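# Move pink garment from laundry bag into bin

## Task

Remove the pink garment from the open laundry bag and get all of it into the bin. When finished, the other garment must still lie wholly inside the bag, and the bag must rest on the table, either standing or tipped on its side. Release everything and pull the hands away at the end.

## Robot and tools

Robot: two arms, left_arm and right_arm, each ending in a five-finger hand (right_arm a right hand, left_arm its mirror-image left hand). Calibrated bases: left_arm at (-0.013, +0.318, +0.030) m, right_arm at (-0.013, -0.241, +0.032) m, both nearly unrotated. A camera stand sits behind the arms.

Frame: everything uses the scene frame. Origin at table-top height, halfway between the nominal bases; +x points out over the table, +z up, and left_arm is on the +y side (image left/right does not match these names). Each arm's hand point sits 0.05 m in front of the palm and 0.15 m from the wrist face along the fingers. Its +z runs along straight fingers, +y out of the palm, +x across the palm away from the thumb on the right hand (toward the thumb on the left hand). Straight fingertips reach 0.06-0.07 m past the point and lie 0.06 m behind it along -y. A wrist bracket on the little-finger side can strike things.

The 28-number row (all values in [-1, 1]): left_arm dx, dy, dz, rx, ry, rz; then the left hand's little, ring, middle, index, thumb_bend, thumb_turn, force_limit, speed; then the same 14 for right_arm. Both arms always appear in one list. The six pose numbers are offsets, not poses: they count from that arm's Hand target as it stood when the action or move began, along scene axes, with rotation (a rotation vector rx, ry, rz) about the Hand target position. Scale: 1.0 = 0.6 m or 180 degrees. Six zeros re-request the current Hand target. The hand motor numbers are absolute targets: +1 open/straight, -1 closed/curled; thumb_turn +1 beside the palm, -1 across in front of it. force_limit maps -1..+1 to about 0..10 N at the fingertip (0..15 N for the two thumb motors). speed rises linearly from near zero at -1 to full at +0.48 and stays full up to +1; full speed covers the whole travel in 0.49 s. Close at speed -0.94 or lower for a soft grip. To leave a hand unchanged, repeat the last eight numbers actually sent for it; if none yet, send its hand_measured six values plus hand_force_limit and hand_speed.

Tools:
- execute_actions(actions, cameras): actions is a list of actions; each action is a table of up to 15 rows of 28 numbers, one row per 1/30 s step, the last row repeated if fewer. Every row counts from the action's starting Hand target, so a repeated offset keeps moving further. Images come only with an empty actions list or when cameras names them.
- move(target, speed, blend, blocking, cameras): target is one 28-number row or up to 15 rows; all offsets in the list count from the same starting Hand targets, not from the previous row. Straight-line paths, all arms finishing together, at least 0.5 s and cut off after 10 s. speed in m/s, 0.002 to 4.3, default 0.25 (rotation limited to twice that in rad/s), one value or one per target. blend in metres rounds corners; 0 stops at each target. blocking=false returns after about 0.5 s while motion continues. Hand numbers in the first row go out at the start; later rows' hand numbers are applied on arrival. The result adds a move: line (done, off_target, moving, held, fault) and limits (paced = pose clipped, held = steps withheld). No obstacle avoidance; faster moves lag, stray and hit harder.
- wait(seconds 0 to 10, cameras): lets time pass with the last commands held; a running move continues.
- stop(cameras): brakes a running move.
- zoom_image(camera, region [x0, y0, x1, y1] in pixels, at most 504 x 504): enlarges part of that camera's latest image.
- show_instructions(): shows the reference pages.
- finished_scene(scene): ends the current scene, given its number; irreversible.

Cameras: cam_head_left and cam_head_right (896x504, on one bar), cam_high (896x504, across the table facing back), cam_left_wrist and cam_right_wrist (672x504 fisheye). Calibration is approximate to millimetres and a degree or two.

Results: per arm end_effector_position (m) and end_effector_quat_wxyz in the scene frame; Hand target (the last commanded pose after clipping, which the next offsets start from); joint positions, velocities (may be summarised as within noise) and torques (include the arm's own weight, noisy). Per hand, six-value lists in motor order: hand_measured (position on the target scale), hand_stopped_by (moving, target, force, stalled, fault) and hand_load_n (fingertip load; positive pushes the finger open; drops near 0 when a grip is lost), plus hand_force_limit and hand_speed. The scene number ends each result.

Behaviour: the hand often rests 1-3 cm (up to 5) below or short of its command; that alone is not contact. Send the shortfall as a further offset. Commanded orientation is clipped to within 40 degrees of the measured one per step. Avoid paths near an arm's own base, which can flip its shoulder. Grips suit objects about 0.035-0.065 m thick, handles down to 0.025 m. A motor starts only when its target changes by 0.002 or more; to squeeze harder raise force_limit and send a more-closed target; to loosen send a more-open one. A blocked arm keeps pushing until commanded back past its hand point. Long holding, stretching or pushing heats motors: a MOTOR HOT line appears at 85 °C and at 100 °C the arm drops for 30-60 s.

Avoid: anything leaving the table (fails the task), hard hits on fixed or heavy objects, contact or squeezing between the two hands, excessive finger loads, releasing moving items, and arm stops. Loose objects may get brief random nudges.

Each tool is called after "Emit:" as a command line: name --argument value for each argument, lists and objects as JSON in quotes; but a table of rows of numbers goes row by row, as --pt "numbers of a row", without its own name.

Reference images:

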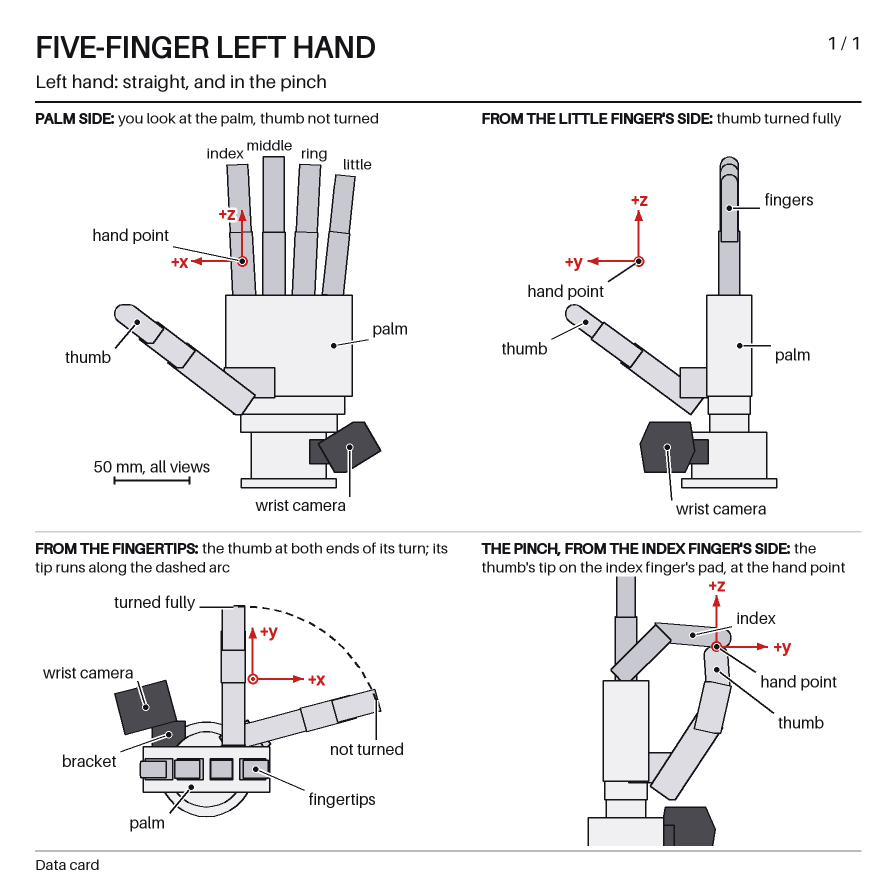

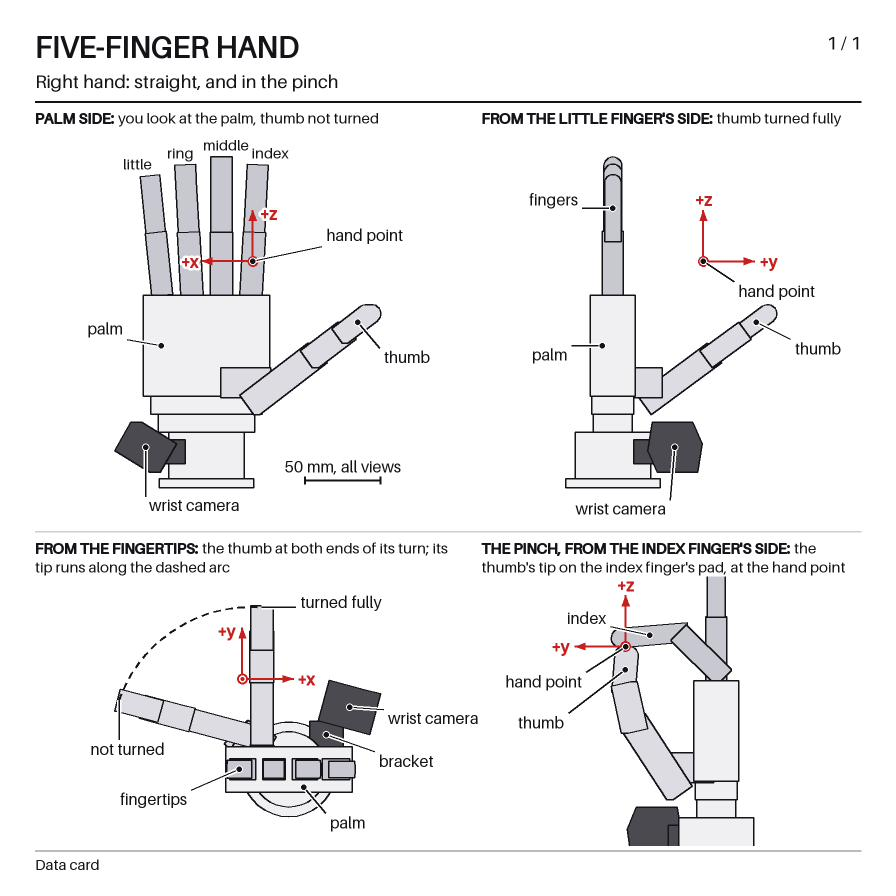

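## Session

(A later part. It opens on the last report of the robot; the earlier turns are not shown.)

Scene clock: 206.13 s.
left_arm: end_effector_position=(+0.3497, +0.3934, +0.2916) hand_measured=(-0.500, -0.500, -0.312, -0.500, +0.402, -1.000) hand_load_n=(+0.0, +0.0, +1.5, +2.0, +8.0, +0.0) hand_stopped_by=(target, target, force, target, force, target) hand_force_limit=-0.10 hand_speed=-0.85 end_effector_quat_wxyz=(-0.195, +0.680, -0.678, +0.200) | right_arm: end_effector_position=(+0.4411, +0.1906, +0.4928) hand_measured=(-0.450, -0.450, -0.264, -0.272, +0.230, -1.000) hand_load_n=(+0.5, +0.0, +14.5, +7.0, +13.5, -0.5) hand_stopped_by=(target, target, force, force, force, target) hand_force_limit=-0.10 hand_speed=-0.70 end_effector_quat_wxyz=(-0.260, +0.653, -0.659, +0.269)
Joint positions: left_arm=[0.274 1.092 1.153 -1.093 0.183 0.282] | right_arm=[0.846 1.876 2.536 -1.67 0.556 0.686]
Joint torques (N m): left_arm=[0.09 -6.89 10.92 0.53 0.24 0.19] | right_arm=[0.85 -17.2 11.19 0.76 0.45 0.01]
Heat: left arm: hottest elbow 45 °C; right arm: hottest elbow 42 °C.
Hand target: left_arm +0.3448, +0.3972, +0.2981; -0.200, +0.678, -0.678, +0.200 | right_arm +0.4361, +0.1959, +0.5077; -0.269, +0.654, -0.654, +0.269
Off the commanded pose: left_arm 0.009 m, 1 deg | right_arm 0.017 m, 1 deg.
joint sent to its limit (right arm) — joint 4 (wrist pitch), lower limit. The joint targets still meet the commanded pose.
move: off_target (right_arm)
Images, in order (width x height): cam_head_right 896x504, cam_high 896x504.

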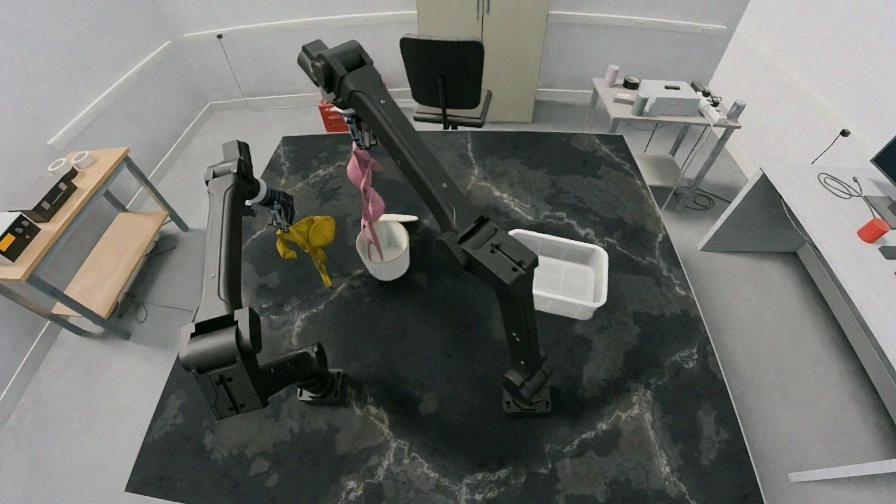

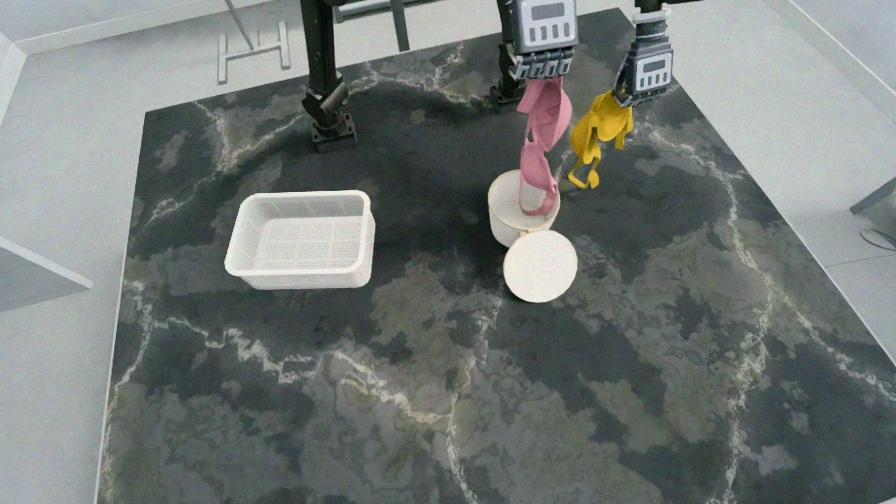

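Emit:
move --target '[0,0,0,0,0,0,-0.5,-0.5,-0.5,-0.5,-0.1,-1,-0.1,-0.85, -0.02,-0.02,0.19,0,-0.14,0,-0.45,-0.45,-0.45,-0.45,0,-1,-0.1,-0.7]' --speed 0.15 --cameras '["cam_high","cam_head_right","cam_head_left"]'

Emit:
zoom_image --camera "cam_high" --region '[460, 50, 640, 250]'

Emit:
zoom_image --camera "cam_head_right" --region '[280, 80, 480, 300]'

Scene clock: 209.70 s.
left_arm: end_effector_position=(+0.3497, +0.3934, +0.2916) hand_measured=(-0.500, -0.500, -0.312, -0.500, +0.402, -1.000) hand_load_n=(+0.0, +0.0, +1.5, +2.0, +8.5, +0.0) hand_stopped_by=(target, target, force, target, force, target) hand_force_limit=-0.10 hand_speed=-0.85 end_effector_quat_wxyz=(-0.195, +0.680, -0.678, +0.200) | right_arm: end_effector_position=(+0.4313, +0.1824, +0.6092) hand_measured=(-0.450, -0.450, -0.264, -0.272, +0.230, -1.000) hand_load_n=(+0.0, +0.0, +15.0, +7.0, +13.0, -1.0) hand_stopped_by=(target, target, force, force, force, target) hand_force_limit=-0.10 hand_speed=-0.70 end_effector_quat_wxyz=(-0.391, +0.584, -0.583, +0.407)
Joint positions: left_arm=[0.274 1.092 1.153 -1.093 0.183 0.282] | right_arm=[0.956 1.699 2.409 -1.313 0.877 0.466]
Joint torques (N m): left_arm=[0.56 -6.89 11.03 0.68 0.24 0.18] | right_arm=[0.85 -16.15 7.87 2.17 0.45 0.01]
Heat: left arm: hottest elbow 45 °C; right arm: hottest elbow 42 °C.
Hand target: left_arm +0.3448, +0.3972, +0.2981; -0.200, +0.678, -0.678, +0.200 | right_arm +0.4241, +0.1838, +0.6217; -0.405, +0.580, -0.579, +0.405
Off the commanded pose: left_arm 0.009 m, 1 deg | right_arm 0.015 m, 2 deg.
move: off_target (right_arm)
Images, in order (width x height): cam_head_left 896x504, cam_head_right 896x504, cam_high 896x504.

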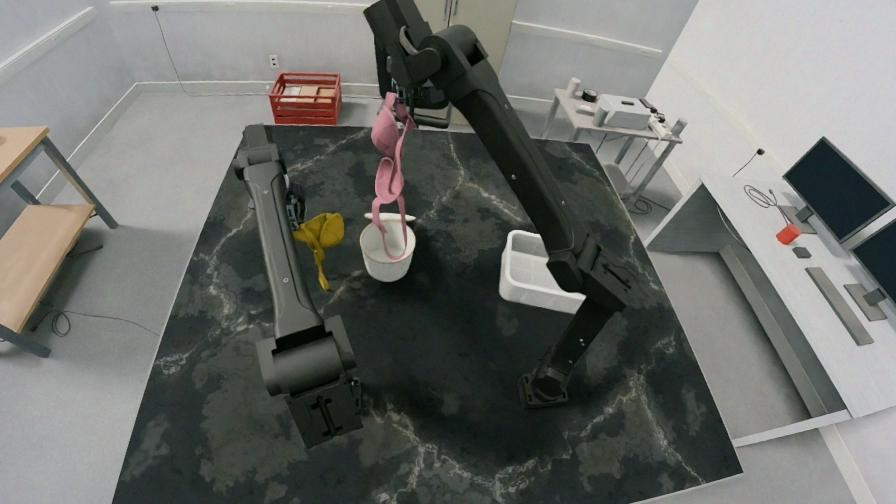

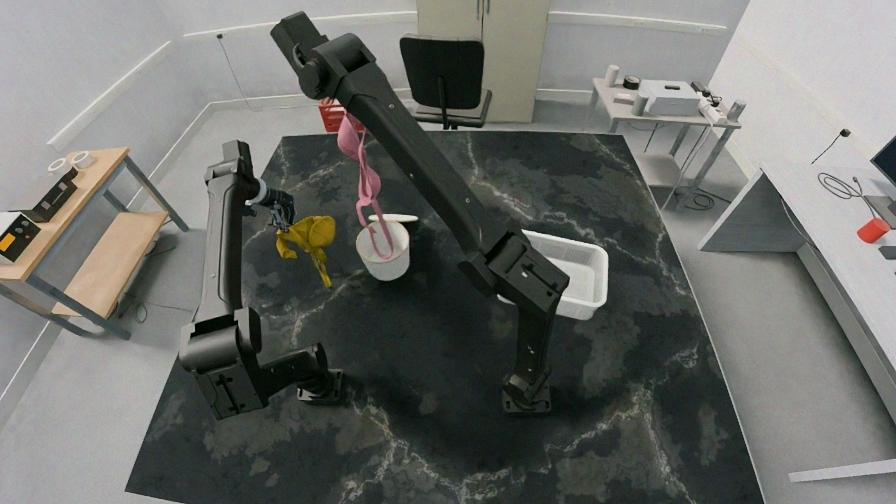

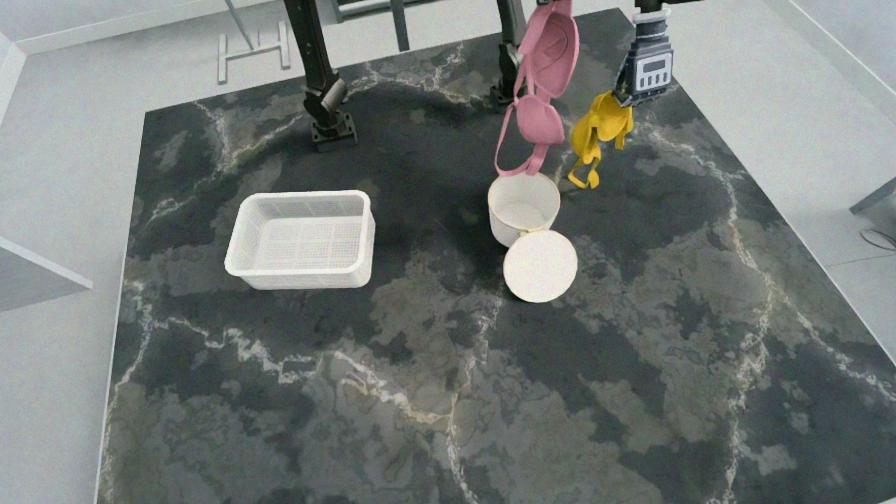

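Scaled by 2.520 from the camera's 896x504 image, which has a finer 1280x720 frame.

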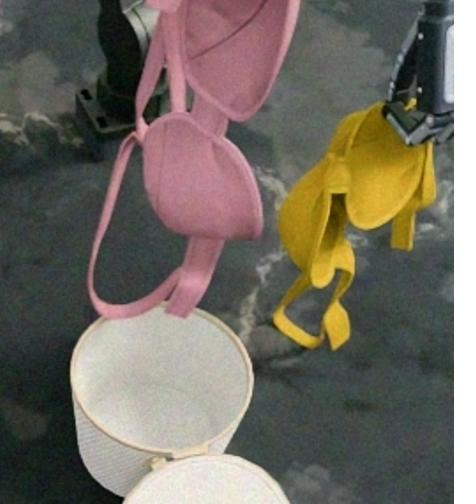

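Scaled by 2.291 from the camera's 896x504 image, which has a finer 1280x720 frame.

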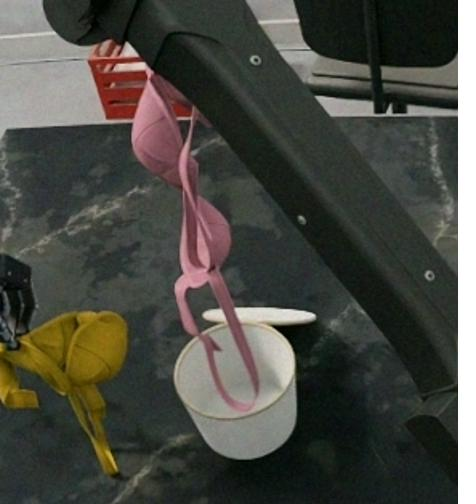

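Emit:
move --pt "0 0 0 0 0 0 -0.5 -0.5 -0.5 -0.5 -0.1 -1 -0.1 -0.85 -0.007 -0.023 0.072 0 0 0 -0.45 -0.45 -0.45 -0.45 0 -1 -0.1 -0.7" --pt "0 0 0 0 0 0 -0.5 -0.5 -0.5 -0.5 -0.1 -1 -0.1 -0.85 -0.04 -0.28 0.072 0.008 0.069 -0.038 -0.45 -0.45 -0.45 -0.45 0 -1 -0.1 -0.7" --speed '[0.12,0.18]' --blend 0.03 --cameras '["cam_high","cam_head_right","cam_head_left"]'

Scene clock: 213.40 s.
left_arm: end_effector_position=(+0.3497, +0.3934, +0.2916) hand_measured=(-0.500, -0.500, -0.312, -0.500, +0.402, -1.000) hand_load_n=(+0.0, +0.0, +2.0, +2.0, +8.0, -0.5) hand_stopped_by=(target, target, force, target, force, target) hand_force_limit=-0.10 hand_speed=-0.85 end_effector_quat_wxyz=(-0.195, +0.680, -0.678, +0.200) | right_arm: end_effector_position=(+0.3969, +0.0185, +0.6673) hand_measured=(-0.450, -0.450, -0.264, -0.272, +0.230, -1.000) hand_load_n=(+0.0, +0.0, +14.5, +7.0, +13.5, -1.0) hand_stopped_by=(target, target, force, force, force, target) hand_force_limit=-0.10 hand_speed=-0.70 end_effector_quat_wxyz=(+0.351, -0.576, +0.644, -0.362)
Joint positions: left_arm=[0.274 1.092 1.153 -1.093 0.183 0.282] | right_arm=[0.73 1.57 2.561 -1.67 0.671 0.505]
Joint torques (N m): left_arm=[0.38 -7.36 11.15 0.66 0.25 0.17] | right_arm=[-0.85 -10.4 6.22 1.14 0.21 0.13]
Heat: left arm: hottest elbow 45 °C; right arm: hottest elbow 42 °C.
Hand target: left_arm +0.3448, +0.3972, +0.2981; -0.200, +0.678, -0.678, +0.200 | right_arm +0.4001, +0.0157, +0.6650; +0.323, -0.579, +0.658, -0.357
Off the commanded pose: left_arm 0.009 m, 1 deg | right_arm 0.005 m, 4 deg.
joint sent to its limit (right arm) — joint 4 (wrist pitch), lower limit. The joint targets are off in orientation, not in position.
move: off_target (right_arm); blend cut to 0.0228 m at target 1
Images, in order (width x height): cam_head_left 896x504, cam_head_right 896x504, cam_high 896x504.

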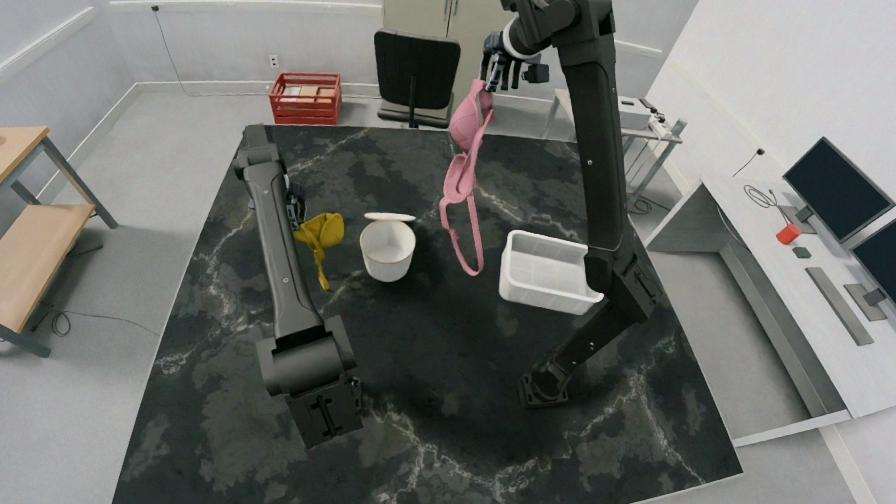

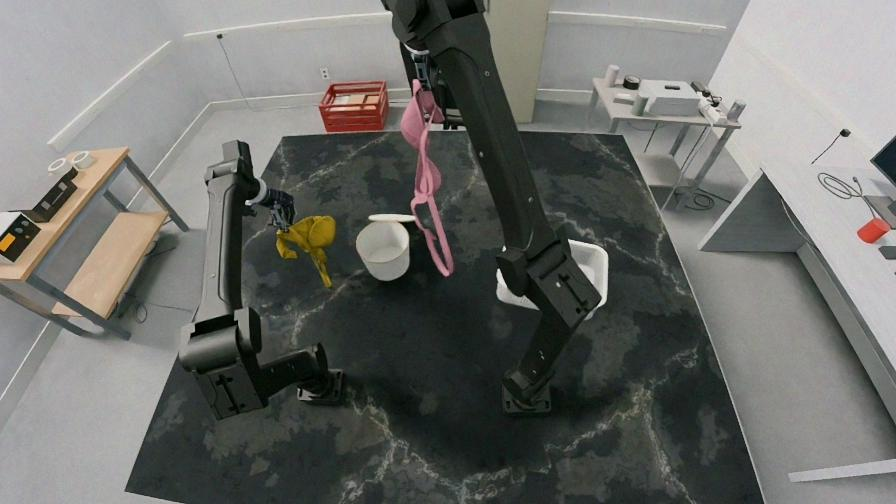

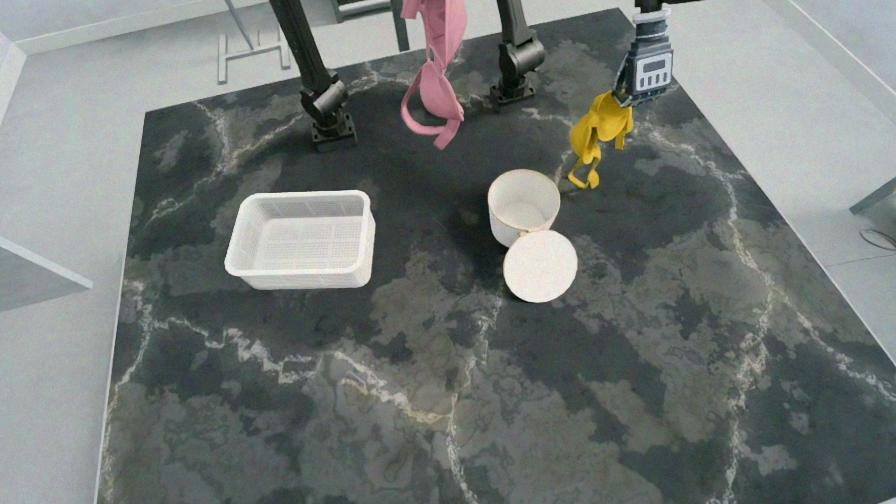

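Emit:
move --target '[0,0,0,0,0,0,-0.5,-0.5,-0.5,-0.5,-0.1,-1,-0.1,-0.85, -0.075,-0.576,-0.08,0,0,-0.04,-0.45,-0.45,-0.45,-0.45,0,-1,-0.1,-0.7]' --speed 0.2 --cameras '["cam_high","cam_head_right","cam_head_left"]'

Scene clock: 216.60 s.
left_arm: end_effector_position=(+0.3497, +0.3934, +0.2916) hand_measured=(-0.500, -0.500, -0.312, -0.500, +0.402, -1.000) hand_load_n=(+0.0, +0.0, +2.0, +2.0, +8.5, -0.5) hand_stopped_by=(target, target, force, target, force, target) hand_force_limit=-0.10 hand_speed=-0.85 end_effector_quat_wxyz=(-0.195, +0.680, -0.678, +0.200) | right_arm: end_effector_position=(+0.3544, -0.3245, +0.6114) hand_measured=(-0.450, -0.450, -0.264, -0.272, +0.230, -1.000) hand_load_n=(+0.0, +0.0, +14.5, +6.5, +13.5, -1.0) hand_stopped_by=(target, target, force, force, force, target) hand_force_limit=-0.10 hand_speed=-0.70 end_effector_quat_wxyz=(+0.297, -0.541, +0.698, -0.364)
Joint positions: left_arm=[0.274 1.092 1.153 -1.093 0.183 0.282] | right_arm=[-0.344 1.139 1.946 -1.404 -0.101 -0.044]
Joint torques (N m): left_arm=[0.73 -7.06 11.06 0.59 0.23 0.22] | right_arm=[-1.14 -5.71 7.62 2.45 -0.24 0.01]
Heat: left arm: hottest elbow 45 °C; right arm: hottest elbow 42 °C.
Hand target: left_arm +0.3448, +0.3972, +0.2981; -0.200, +0.678, -0.678, +0.200 | right_arm +0.3551, -0.3299, +0.6170; +0.300, -0.537, +0.693, -0.376
Off the commanded pose: left_arm 0.009 m, 1 deg | right_arm 0.008 m, 2 deg.
move: done
Images, in order (width x height): cam_head_left 896x504, cam_head_right 896x504, cam_high 896x504.

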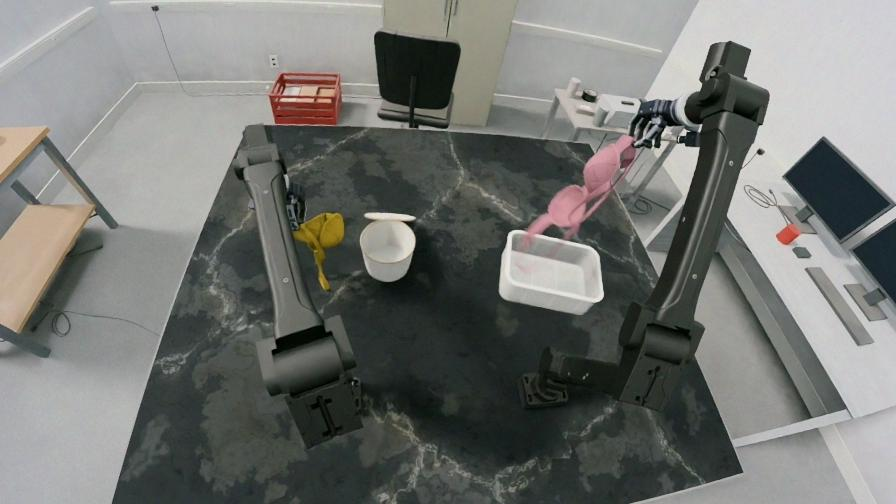

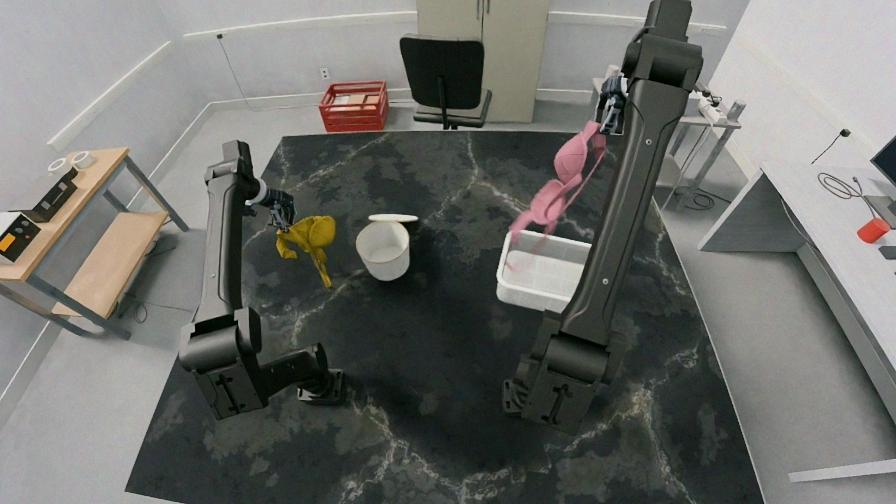

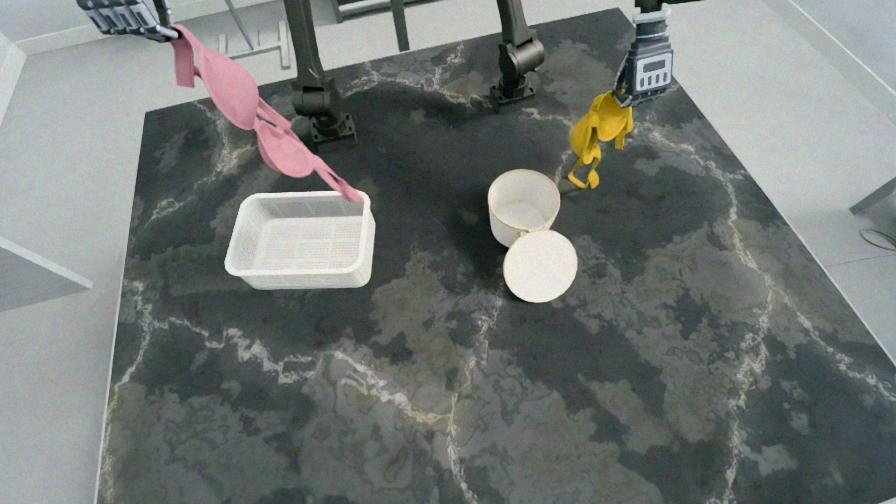

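Emit:
wait --seconds 1.5 --cameras '["cam_high","cam_head_right","cam_head_left"]'

Scene clock: 218.20 s.
left_arm: end_effector_position=(+0.3497, +0.3934, +0.2916) hand_measured=(-0.500, -0.500, -0.312, -0.500, +0.402, -1.000) hand_load_n=(+0.5, +0.0, +1.5, +2.0, +8.0, +0.0) hand_stopped_by=(target, target, force, target, force, target) hand_force_limit=-0.10 hand_speed=-0.85 end_effector_quat_wxyz=(-0.195, +0.680, -0.678, +0.200) | right_arm: end_effector_position=(+0.3544, -0.3245, +0.6113) hand_measured=(-0.450, -0.450, -0.264, -0.272, +0.230, -1.000) hand_load_n=(+0.0, +0.0, +14.5, +7.0, +13.5, -1.0) hand_stopped_by=(target, target, force, force, force, target) hand_force_limit=-0.10 hand_speed=-0.70 end_effector_quat_wxyz=(+0.296, -0.541, +0.697, -0.364)
Joint positions: left_arm=[0.274 1.092 1.153 -1.093 0.183 0.282] | right_arm=[-0.344 1.139 1.946 -1.404 -0.101 -0.046]
Joint torques (N m): left_arm=[0.15 -6.77 10.93 0.55 0.26 0.2] | right_arm=[-1.14 -5.71 7.61 2.48 -0.24 0.03]
Heat: left arm: hottest elbow 45 °C; right arm: hottest elbow 42 °C.
Hand target: left_arm +0.3448, +0.3972, +0.2981; -0.200, +0.678, -0.678, +0.200 | right_arm +0.3551, -0.3298, +0.6171; +0.300, -0.537, +0.693, -0.376
Off the commanded pose: left_arm 0.009 m, 1 deg | right_arm 0.008 m, 2 deg.
wait: 1.50 s; at rest by 0.07 s
Images, in order (width x height): cam_head_left 896x504, cam_head_right 896x504, cam_high 896x504.

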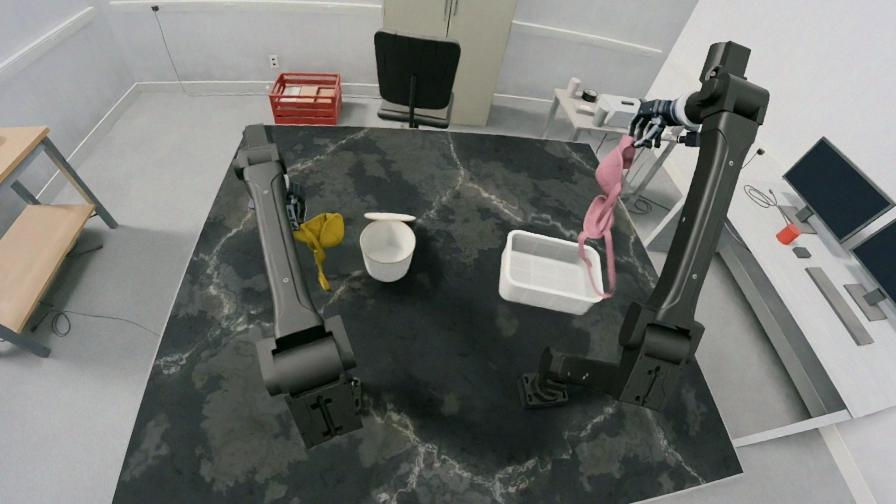

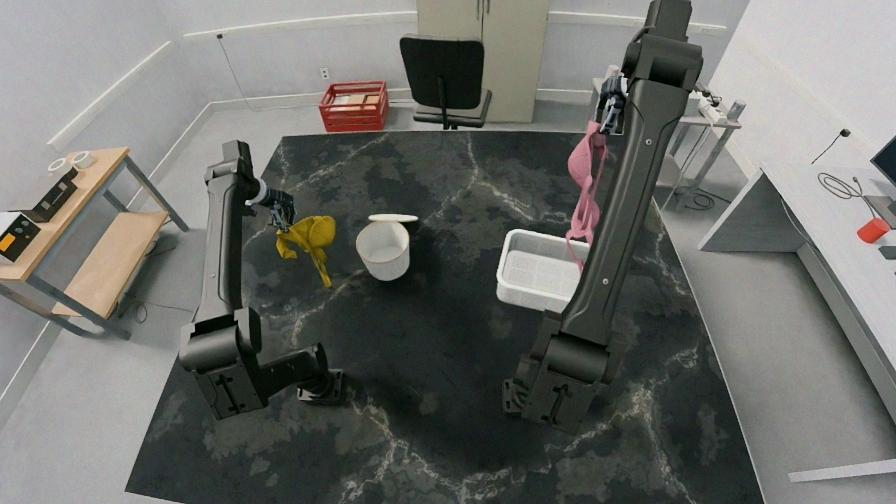

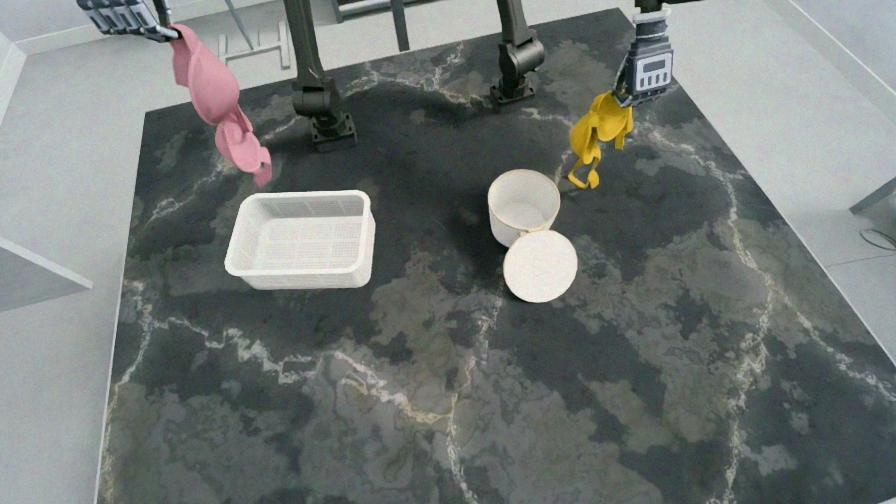

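Emit:
wait --seconds 2.5 --cameras '["cam_high","cam_head_left"]'

Scene clock: 221.23 s.
left_arm: end_effector_position=(+0.3497, +0.3934, +0.2916) hand_measured=(-0.500, -0.500, -0.312, -0.500, +0.402, -1.000) hand_load_n=(+0.0, +0.0, +2.0, +2.0, +8.5, +0.0) hand_stopped_by=(target, target, force, target, force, target) hand_force_limit=-0.10 hand_speed=-0.85 end_effector_quat_wxyz=(-0.195, +0.680, -0.678, +0.200) | right_arm: end_effector_position=(+0.3544, -0.3245, +0.6113) hand_measured=(-0.450, -0.450, -0.264, -0.272, +0.230, -1.000) hand_load_n=(+0.0, +0.0, +15.0, +7.0, +13.5, -1.0) hand_stopped_by=(target, target, force, force, force, target) hand_force_limit=-0.10 hand_speed=-0.70 end_effector_quat_wxyz=(+0.296, -0.541, +0.697, -0.364)
Joint positions: left_arm=[0.274 1.092 1.153 -1.093 0.183 0.282] | right_arm=[-0.344 1.139 1.946 -1.404 -0.101 -0.046]
Joint torques (N m): left_arm=[0.44 -7.12 10.97 0.49 0.27 0.24] | right_arm=[-1.08 -5.71 7.61 2.47 -0.24 0.03]
Heat: left arm: hottest elbow 45 °C; right arm: hottest elbow 41 °C.
Hand target: left_arm +0.3448, +0.3972, +0.2981; -0.200, +0.678, -0.678, +0.200 | right_arm +0.3551, -0.3298, +0.6171; +0.300, -0.537, +0.693, -0.376
Off the commanded pose: left_arm 0.009 m, 1 deg | right_arm 0.008 m, 2 deg.
wait: 2.50 s; at rest from the start
Images, in order (width x height): cam_head_left 896x504, cam_high 896x504.

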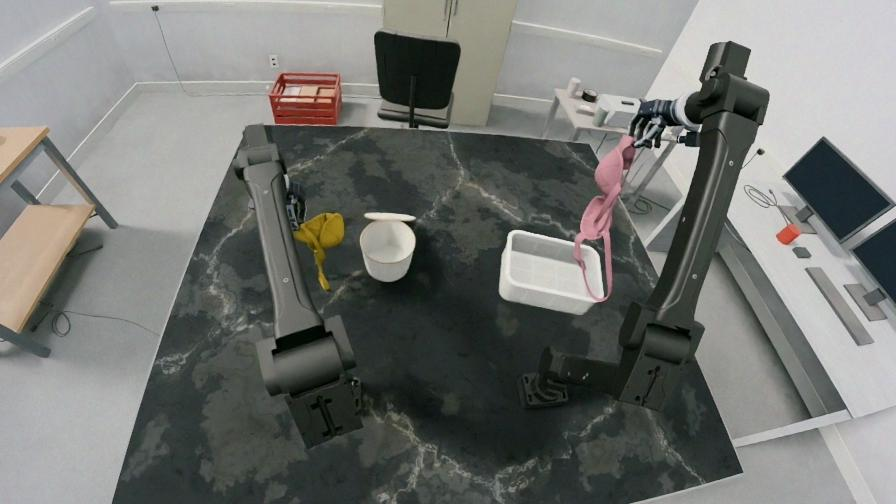

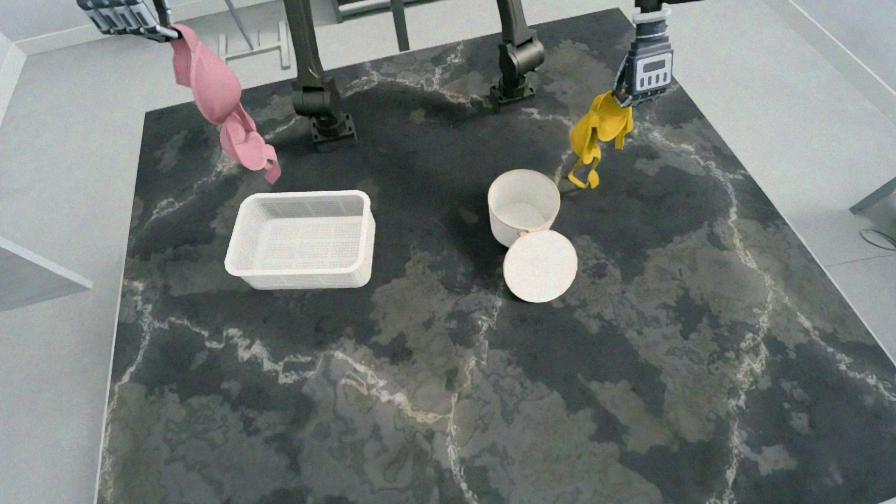

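Emit:
move --target '[0,0,0,0,0,0,-0.5,-0.5,-0.5,-0.5,-0.1,-1,-0.1,-0.85, 0.18,0.06,-0.08,0,0,0,-0.45,-0.45,-0.45,-0.45,0,-1,-0.1,-0.7]' --speed 0.1 --cameras '["cam_high","cam_head_left","cam_head_right"]'

Scene clock: 224.60 s.
left_arm: end_effector_position=(+0.3497, +0.3934, +0.2916) hand_measured=(-0.500, -0.500, -0.312, -0.500, +0.402, -1.000) hand_load_n=(+0.0, +0.0, +2.0, +2.0, +8.0, +0.0) hand_stopped_by=(target, target, force, target, force, target) hand_force_limit=-0.10 hand_speed=-0.85 end_effector_quat_wxyz=(-0.195, +0.680, -0.678, +0.200) | right_arm: end_effector_position=(+0.4551, -0.2986, +0.5661) hand_measured=(-0.450, -0.450, -0.264, -0.272, +0.230, -1.000) hand_load_n=(+0.0, +0.0, +14.5, +7.0, +13.5, -1.0) hand_stopped_by=(target, target, force, force, force, target) hand_force_limit=-0.10 hand_speed=-0.70 end_effector_quat_wxyz=(+0.291, -0.540, +0.696, -0.374)
Joint positions: left_arm=[0.274 1.092 1.153 -1.093 0.183 0.282] | right_arm=[-0.159 1.249 1.866 -1.202 0.07 0.049]
Joint torques (N m): left_arm=[0.5 -6.95 10.95 0.58 0.24 0.21] | right_arm=[0.79 -7.88 8.9 2.43 0.06 0.19]
Heat: left arm: hottest elbow 45 °C; right arm: hottest elbow 41 °C.
Hand target: left_arm +0.3448, +0.3972, +0.2981; -0.200, +0.678, -0.678, +0.200 | right_arm +0.4631, -0.2937, +0.5690; +0.300, -0.537, +0.693, -0.376
Off the commanded pose: left_arm 0.009 m, 1 deg | right_arm 0.010 m, 1 deg.
move: done
Images, in order (width x height): cam_head_left 896x504, cam_head_right 896x504, cam_high 896x504.

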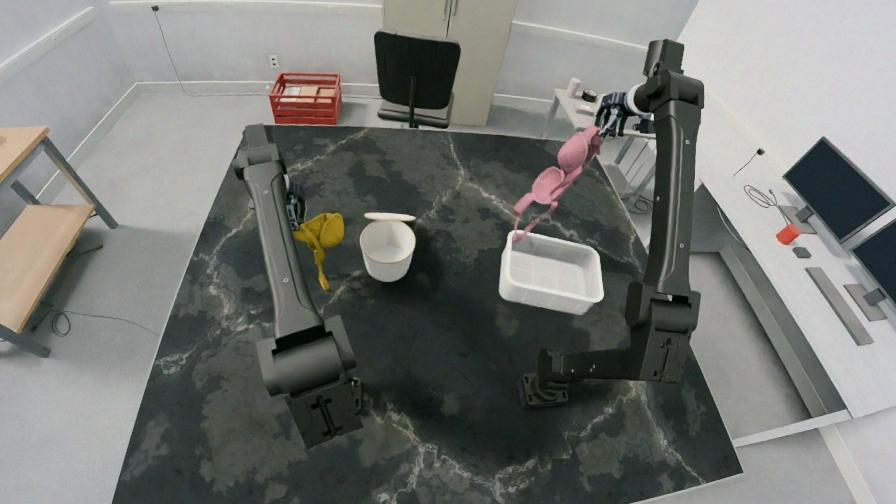

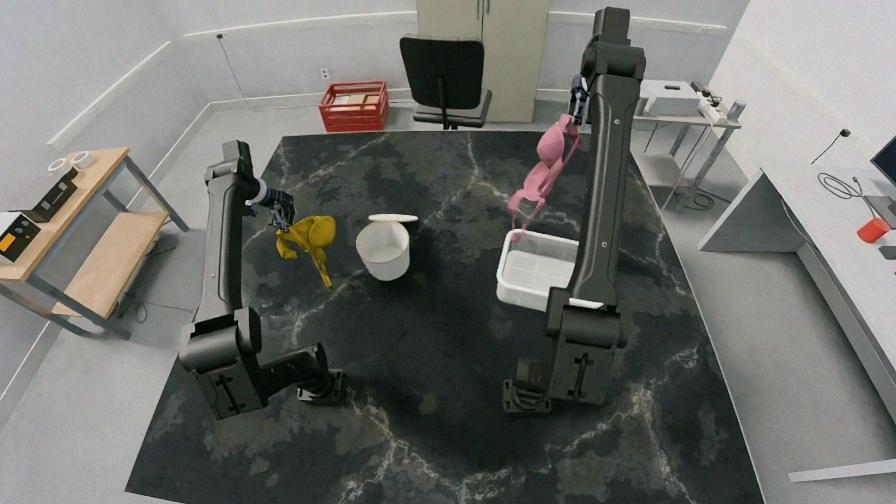

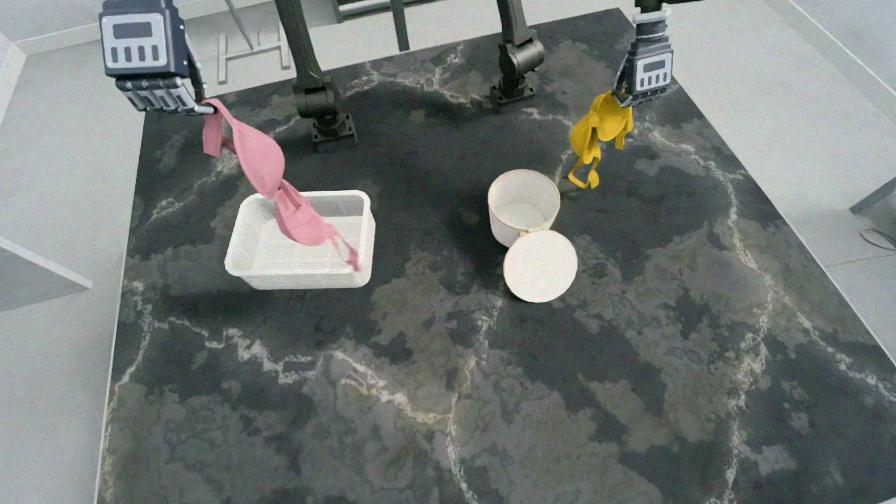

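Emit:
wait --seconds 2 --cameras '["cam_high","cam_head_left"]'

Emit:
wait --seconds 0.5 --cameras '["cam_high","cam_head_left"]'

Scene clock: 226.90 s.
left_arm: end_effector_position=(+0.3497, +0.3934, +0.2916) hand_measured=(-0.500, -0.500, -0.312, -0.500, +0.402, -1.000) hand_load_n=(+0.0, +0.0, +2.0, +2.0, +8.0, +0.0) hand_stopped_by=(target, target, force, target, force, target) hand_force_limit=-0.10 hand_speed=-0.85 end_effector_quat_wxyz=(-0.195, +0.680, -0.678, +0.200) | right_arm: end_effector_position=(+0.4551, -0.2987, +0.5661) hand_measured=(-0.450, -0.450, -0.264, -0.272, +0.230, -1.000) hand_load_n=(+0.5, +0.0, +15.0, +6.5, +13.5, -1.0) hand_stopped_by=(target, target, force, force, force, target) hand_force_limit=-0.10 hand_speed=-0.70 end_effector_quat_wxyz=(+0.291, -0.539, +0.696, -0.374)
Joint positions: left_arm=[0.274 1.092 1.153 -1.093 0.183 0.282] | right_arm=[-0.159 1.249 1.866 -1.202 0.07 0.05]
Joint torques (N m): left_arm=[0.44 -7.06 10.97 0.65 0.22 0.21] | right_arm=[0.91 -7.94 8.9 2.47 0.05 0.21]
Heat: left arm: hottest elbow 45 °C; right arm: hottest elbow 41 °C.
Hand target: left_arm +0.3448, +0.3972, +0.2981; -0.200, +0.678, -0.678, +0.200 | right_arm +0.4630, -0.2937, +0.5690; +0.300, -0.537, +0.693, -0.376
Off the commanded pose: left_arm 0.009 m, 1 deg | right_arm 0.010 m, 1 deg.
wait: 2.00 s; at rest from the start
Images, in order (width x height): cam_head_left 896x504, cam_high 896x504.

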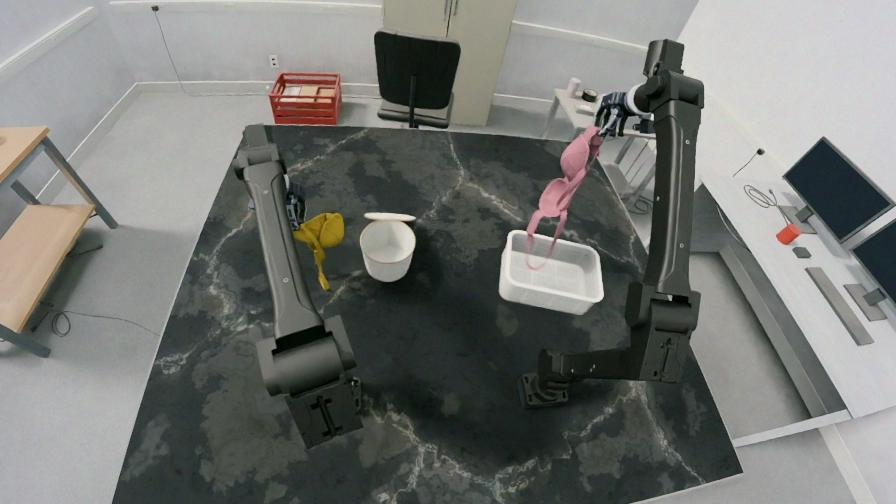

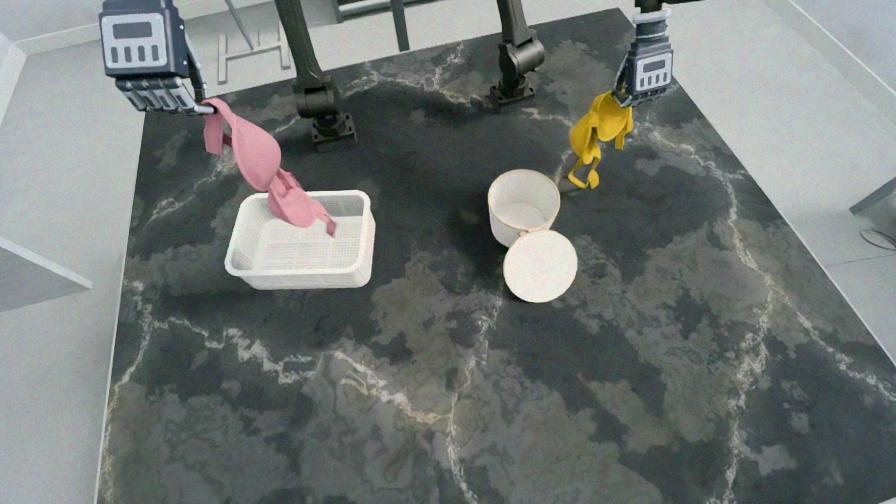

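Scene clock: 227.40 s.
left_arm: end_effector_position=(+0.3497, +0.3934, +0.2916) hand_measured=(-0.500, -0.500, -0.312, -0.500, +0.402, -1.000) hand_load_n=(+0.0, +0.0, +1.5, +2.0, +8.0, +0.0) hand_stopped_by=(target, target, force, target, force, target) hand_force_limit=-0.10 hand_speed=-0.85 end_effector_quat_wxyz=(-0.195, +0.680, -0.678, +0.200) | right_arm: end_effector_position=(+0.4551, -0.2987, +0.5661) hand_measured=(-0.450, -0.450, -0.264, -0.272, +0.230, -1.000) hand_load_n=(+0.0, +0.0, +14.5, +7.0, +13.5, -1.0) hand_stopped_by=(target, target, force, force, force, target) hand_force_limit=-0.10 hand_speed=-0.70 end_effector_quat_wxyz=(+0.291, -0.539, +0.696, -0.374)
Joint positions: left_arm=[0.274 1.092 1.153 -1.093 0.183 0.282] | right_arm=[-0.159 1.249 1.866 -1.202 0.07 0.05]
Joint torques (N m): left_arm=[0.32 -7.12 10.97 0.49 0.24 0.2] | right_arm=[0.85 -7.88 8.9 2.45 0.05 0.2]
Heat: left arm: hottest elbow 45 °C; right arm: hottest elbow 41 °C.
Hand target: left_arm +0.3448, +0.3972, +0.2981; -0.200, +0.678, -0.678, +0.200 | right_arm +0.4630, -0.2937, +0.5690; +0.300, -0.537, +0.693, -0.376
Off the commanded pose: left_arm 0.009 m, 1 deg | right_arm 0.010 m, 1 deg.
wait: 0.50 s; at rest by 0.17 s
Images, in order (width x height): cam_head_left 896x504, cam_high 896x504.

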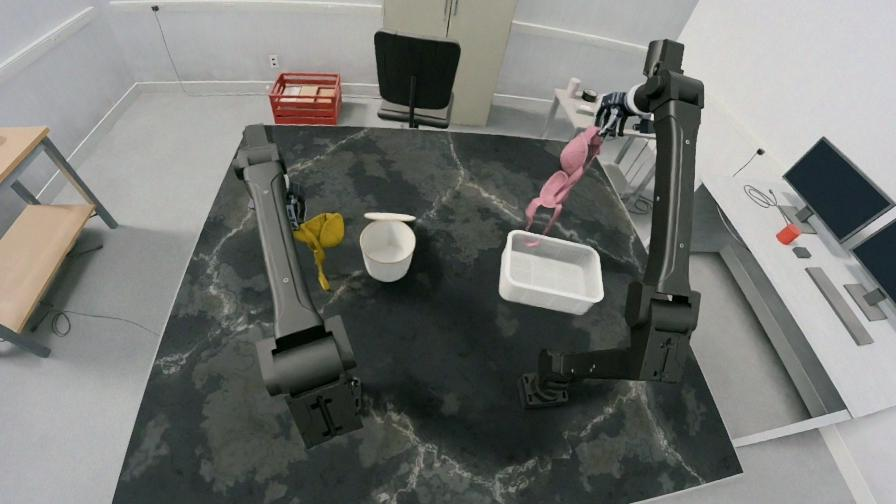

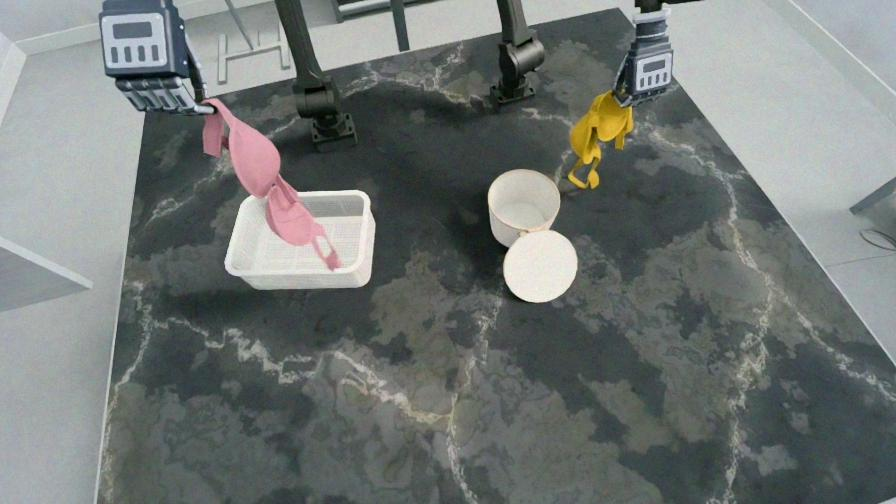

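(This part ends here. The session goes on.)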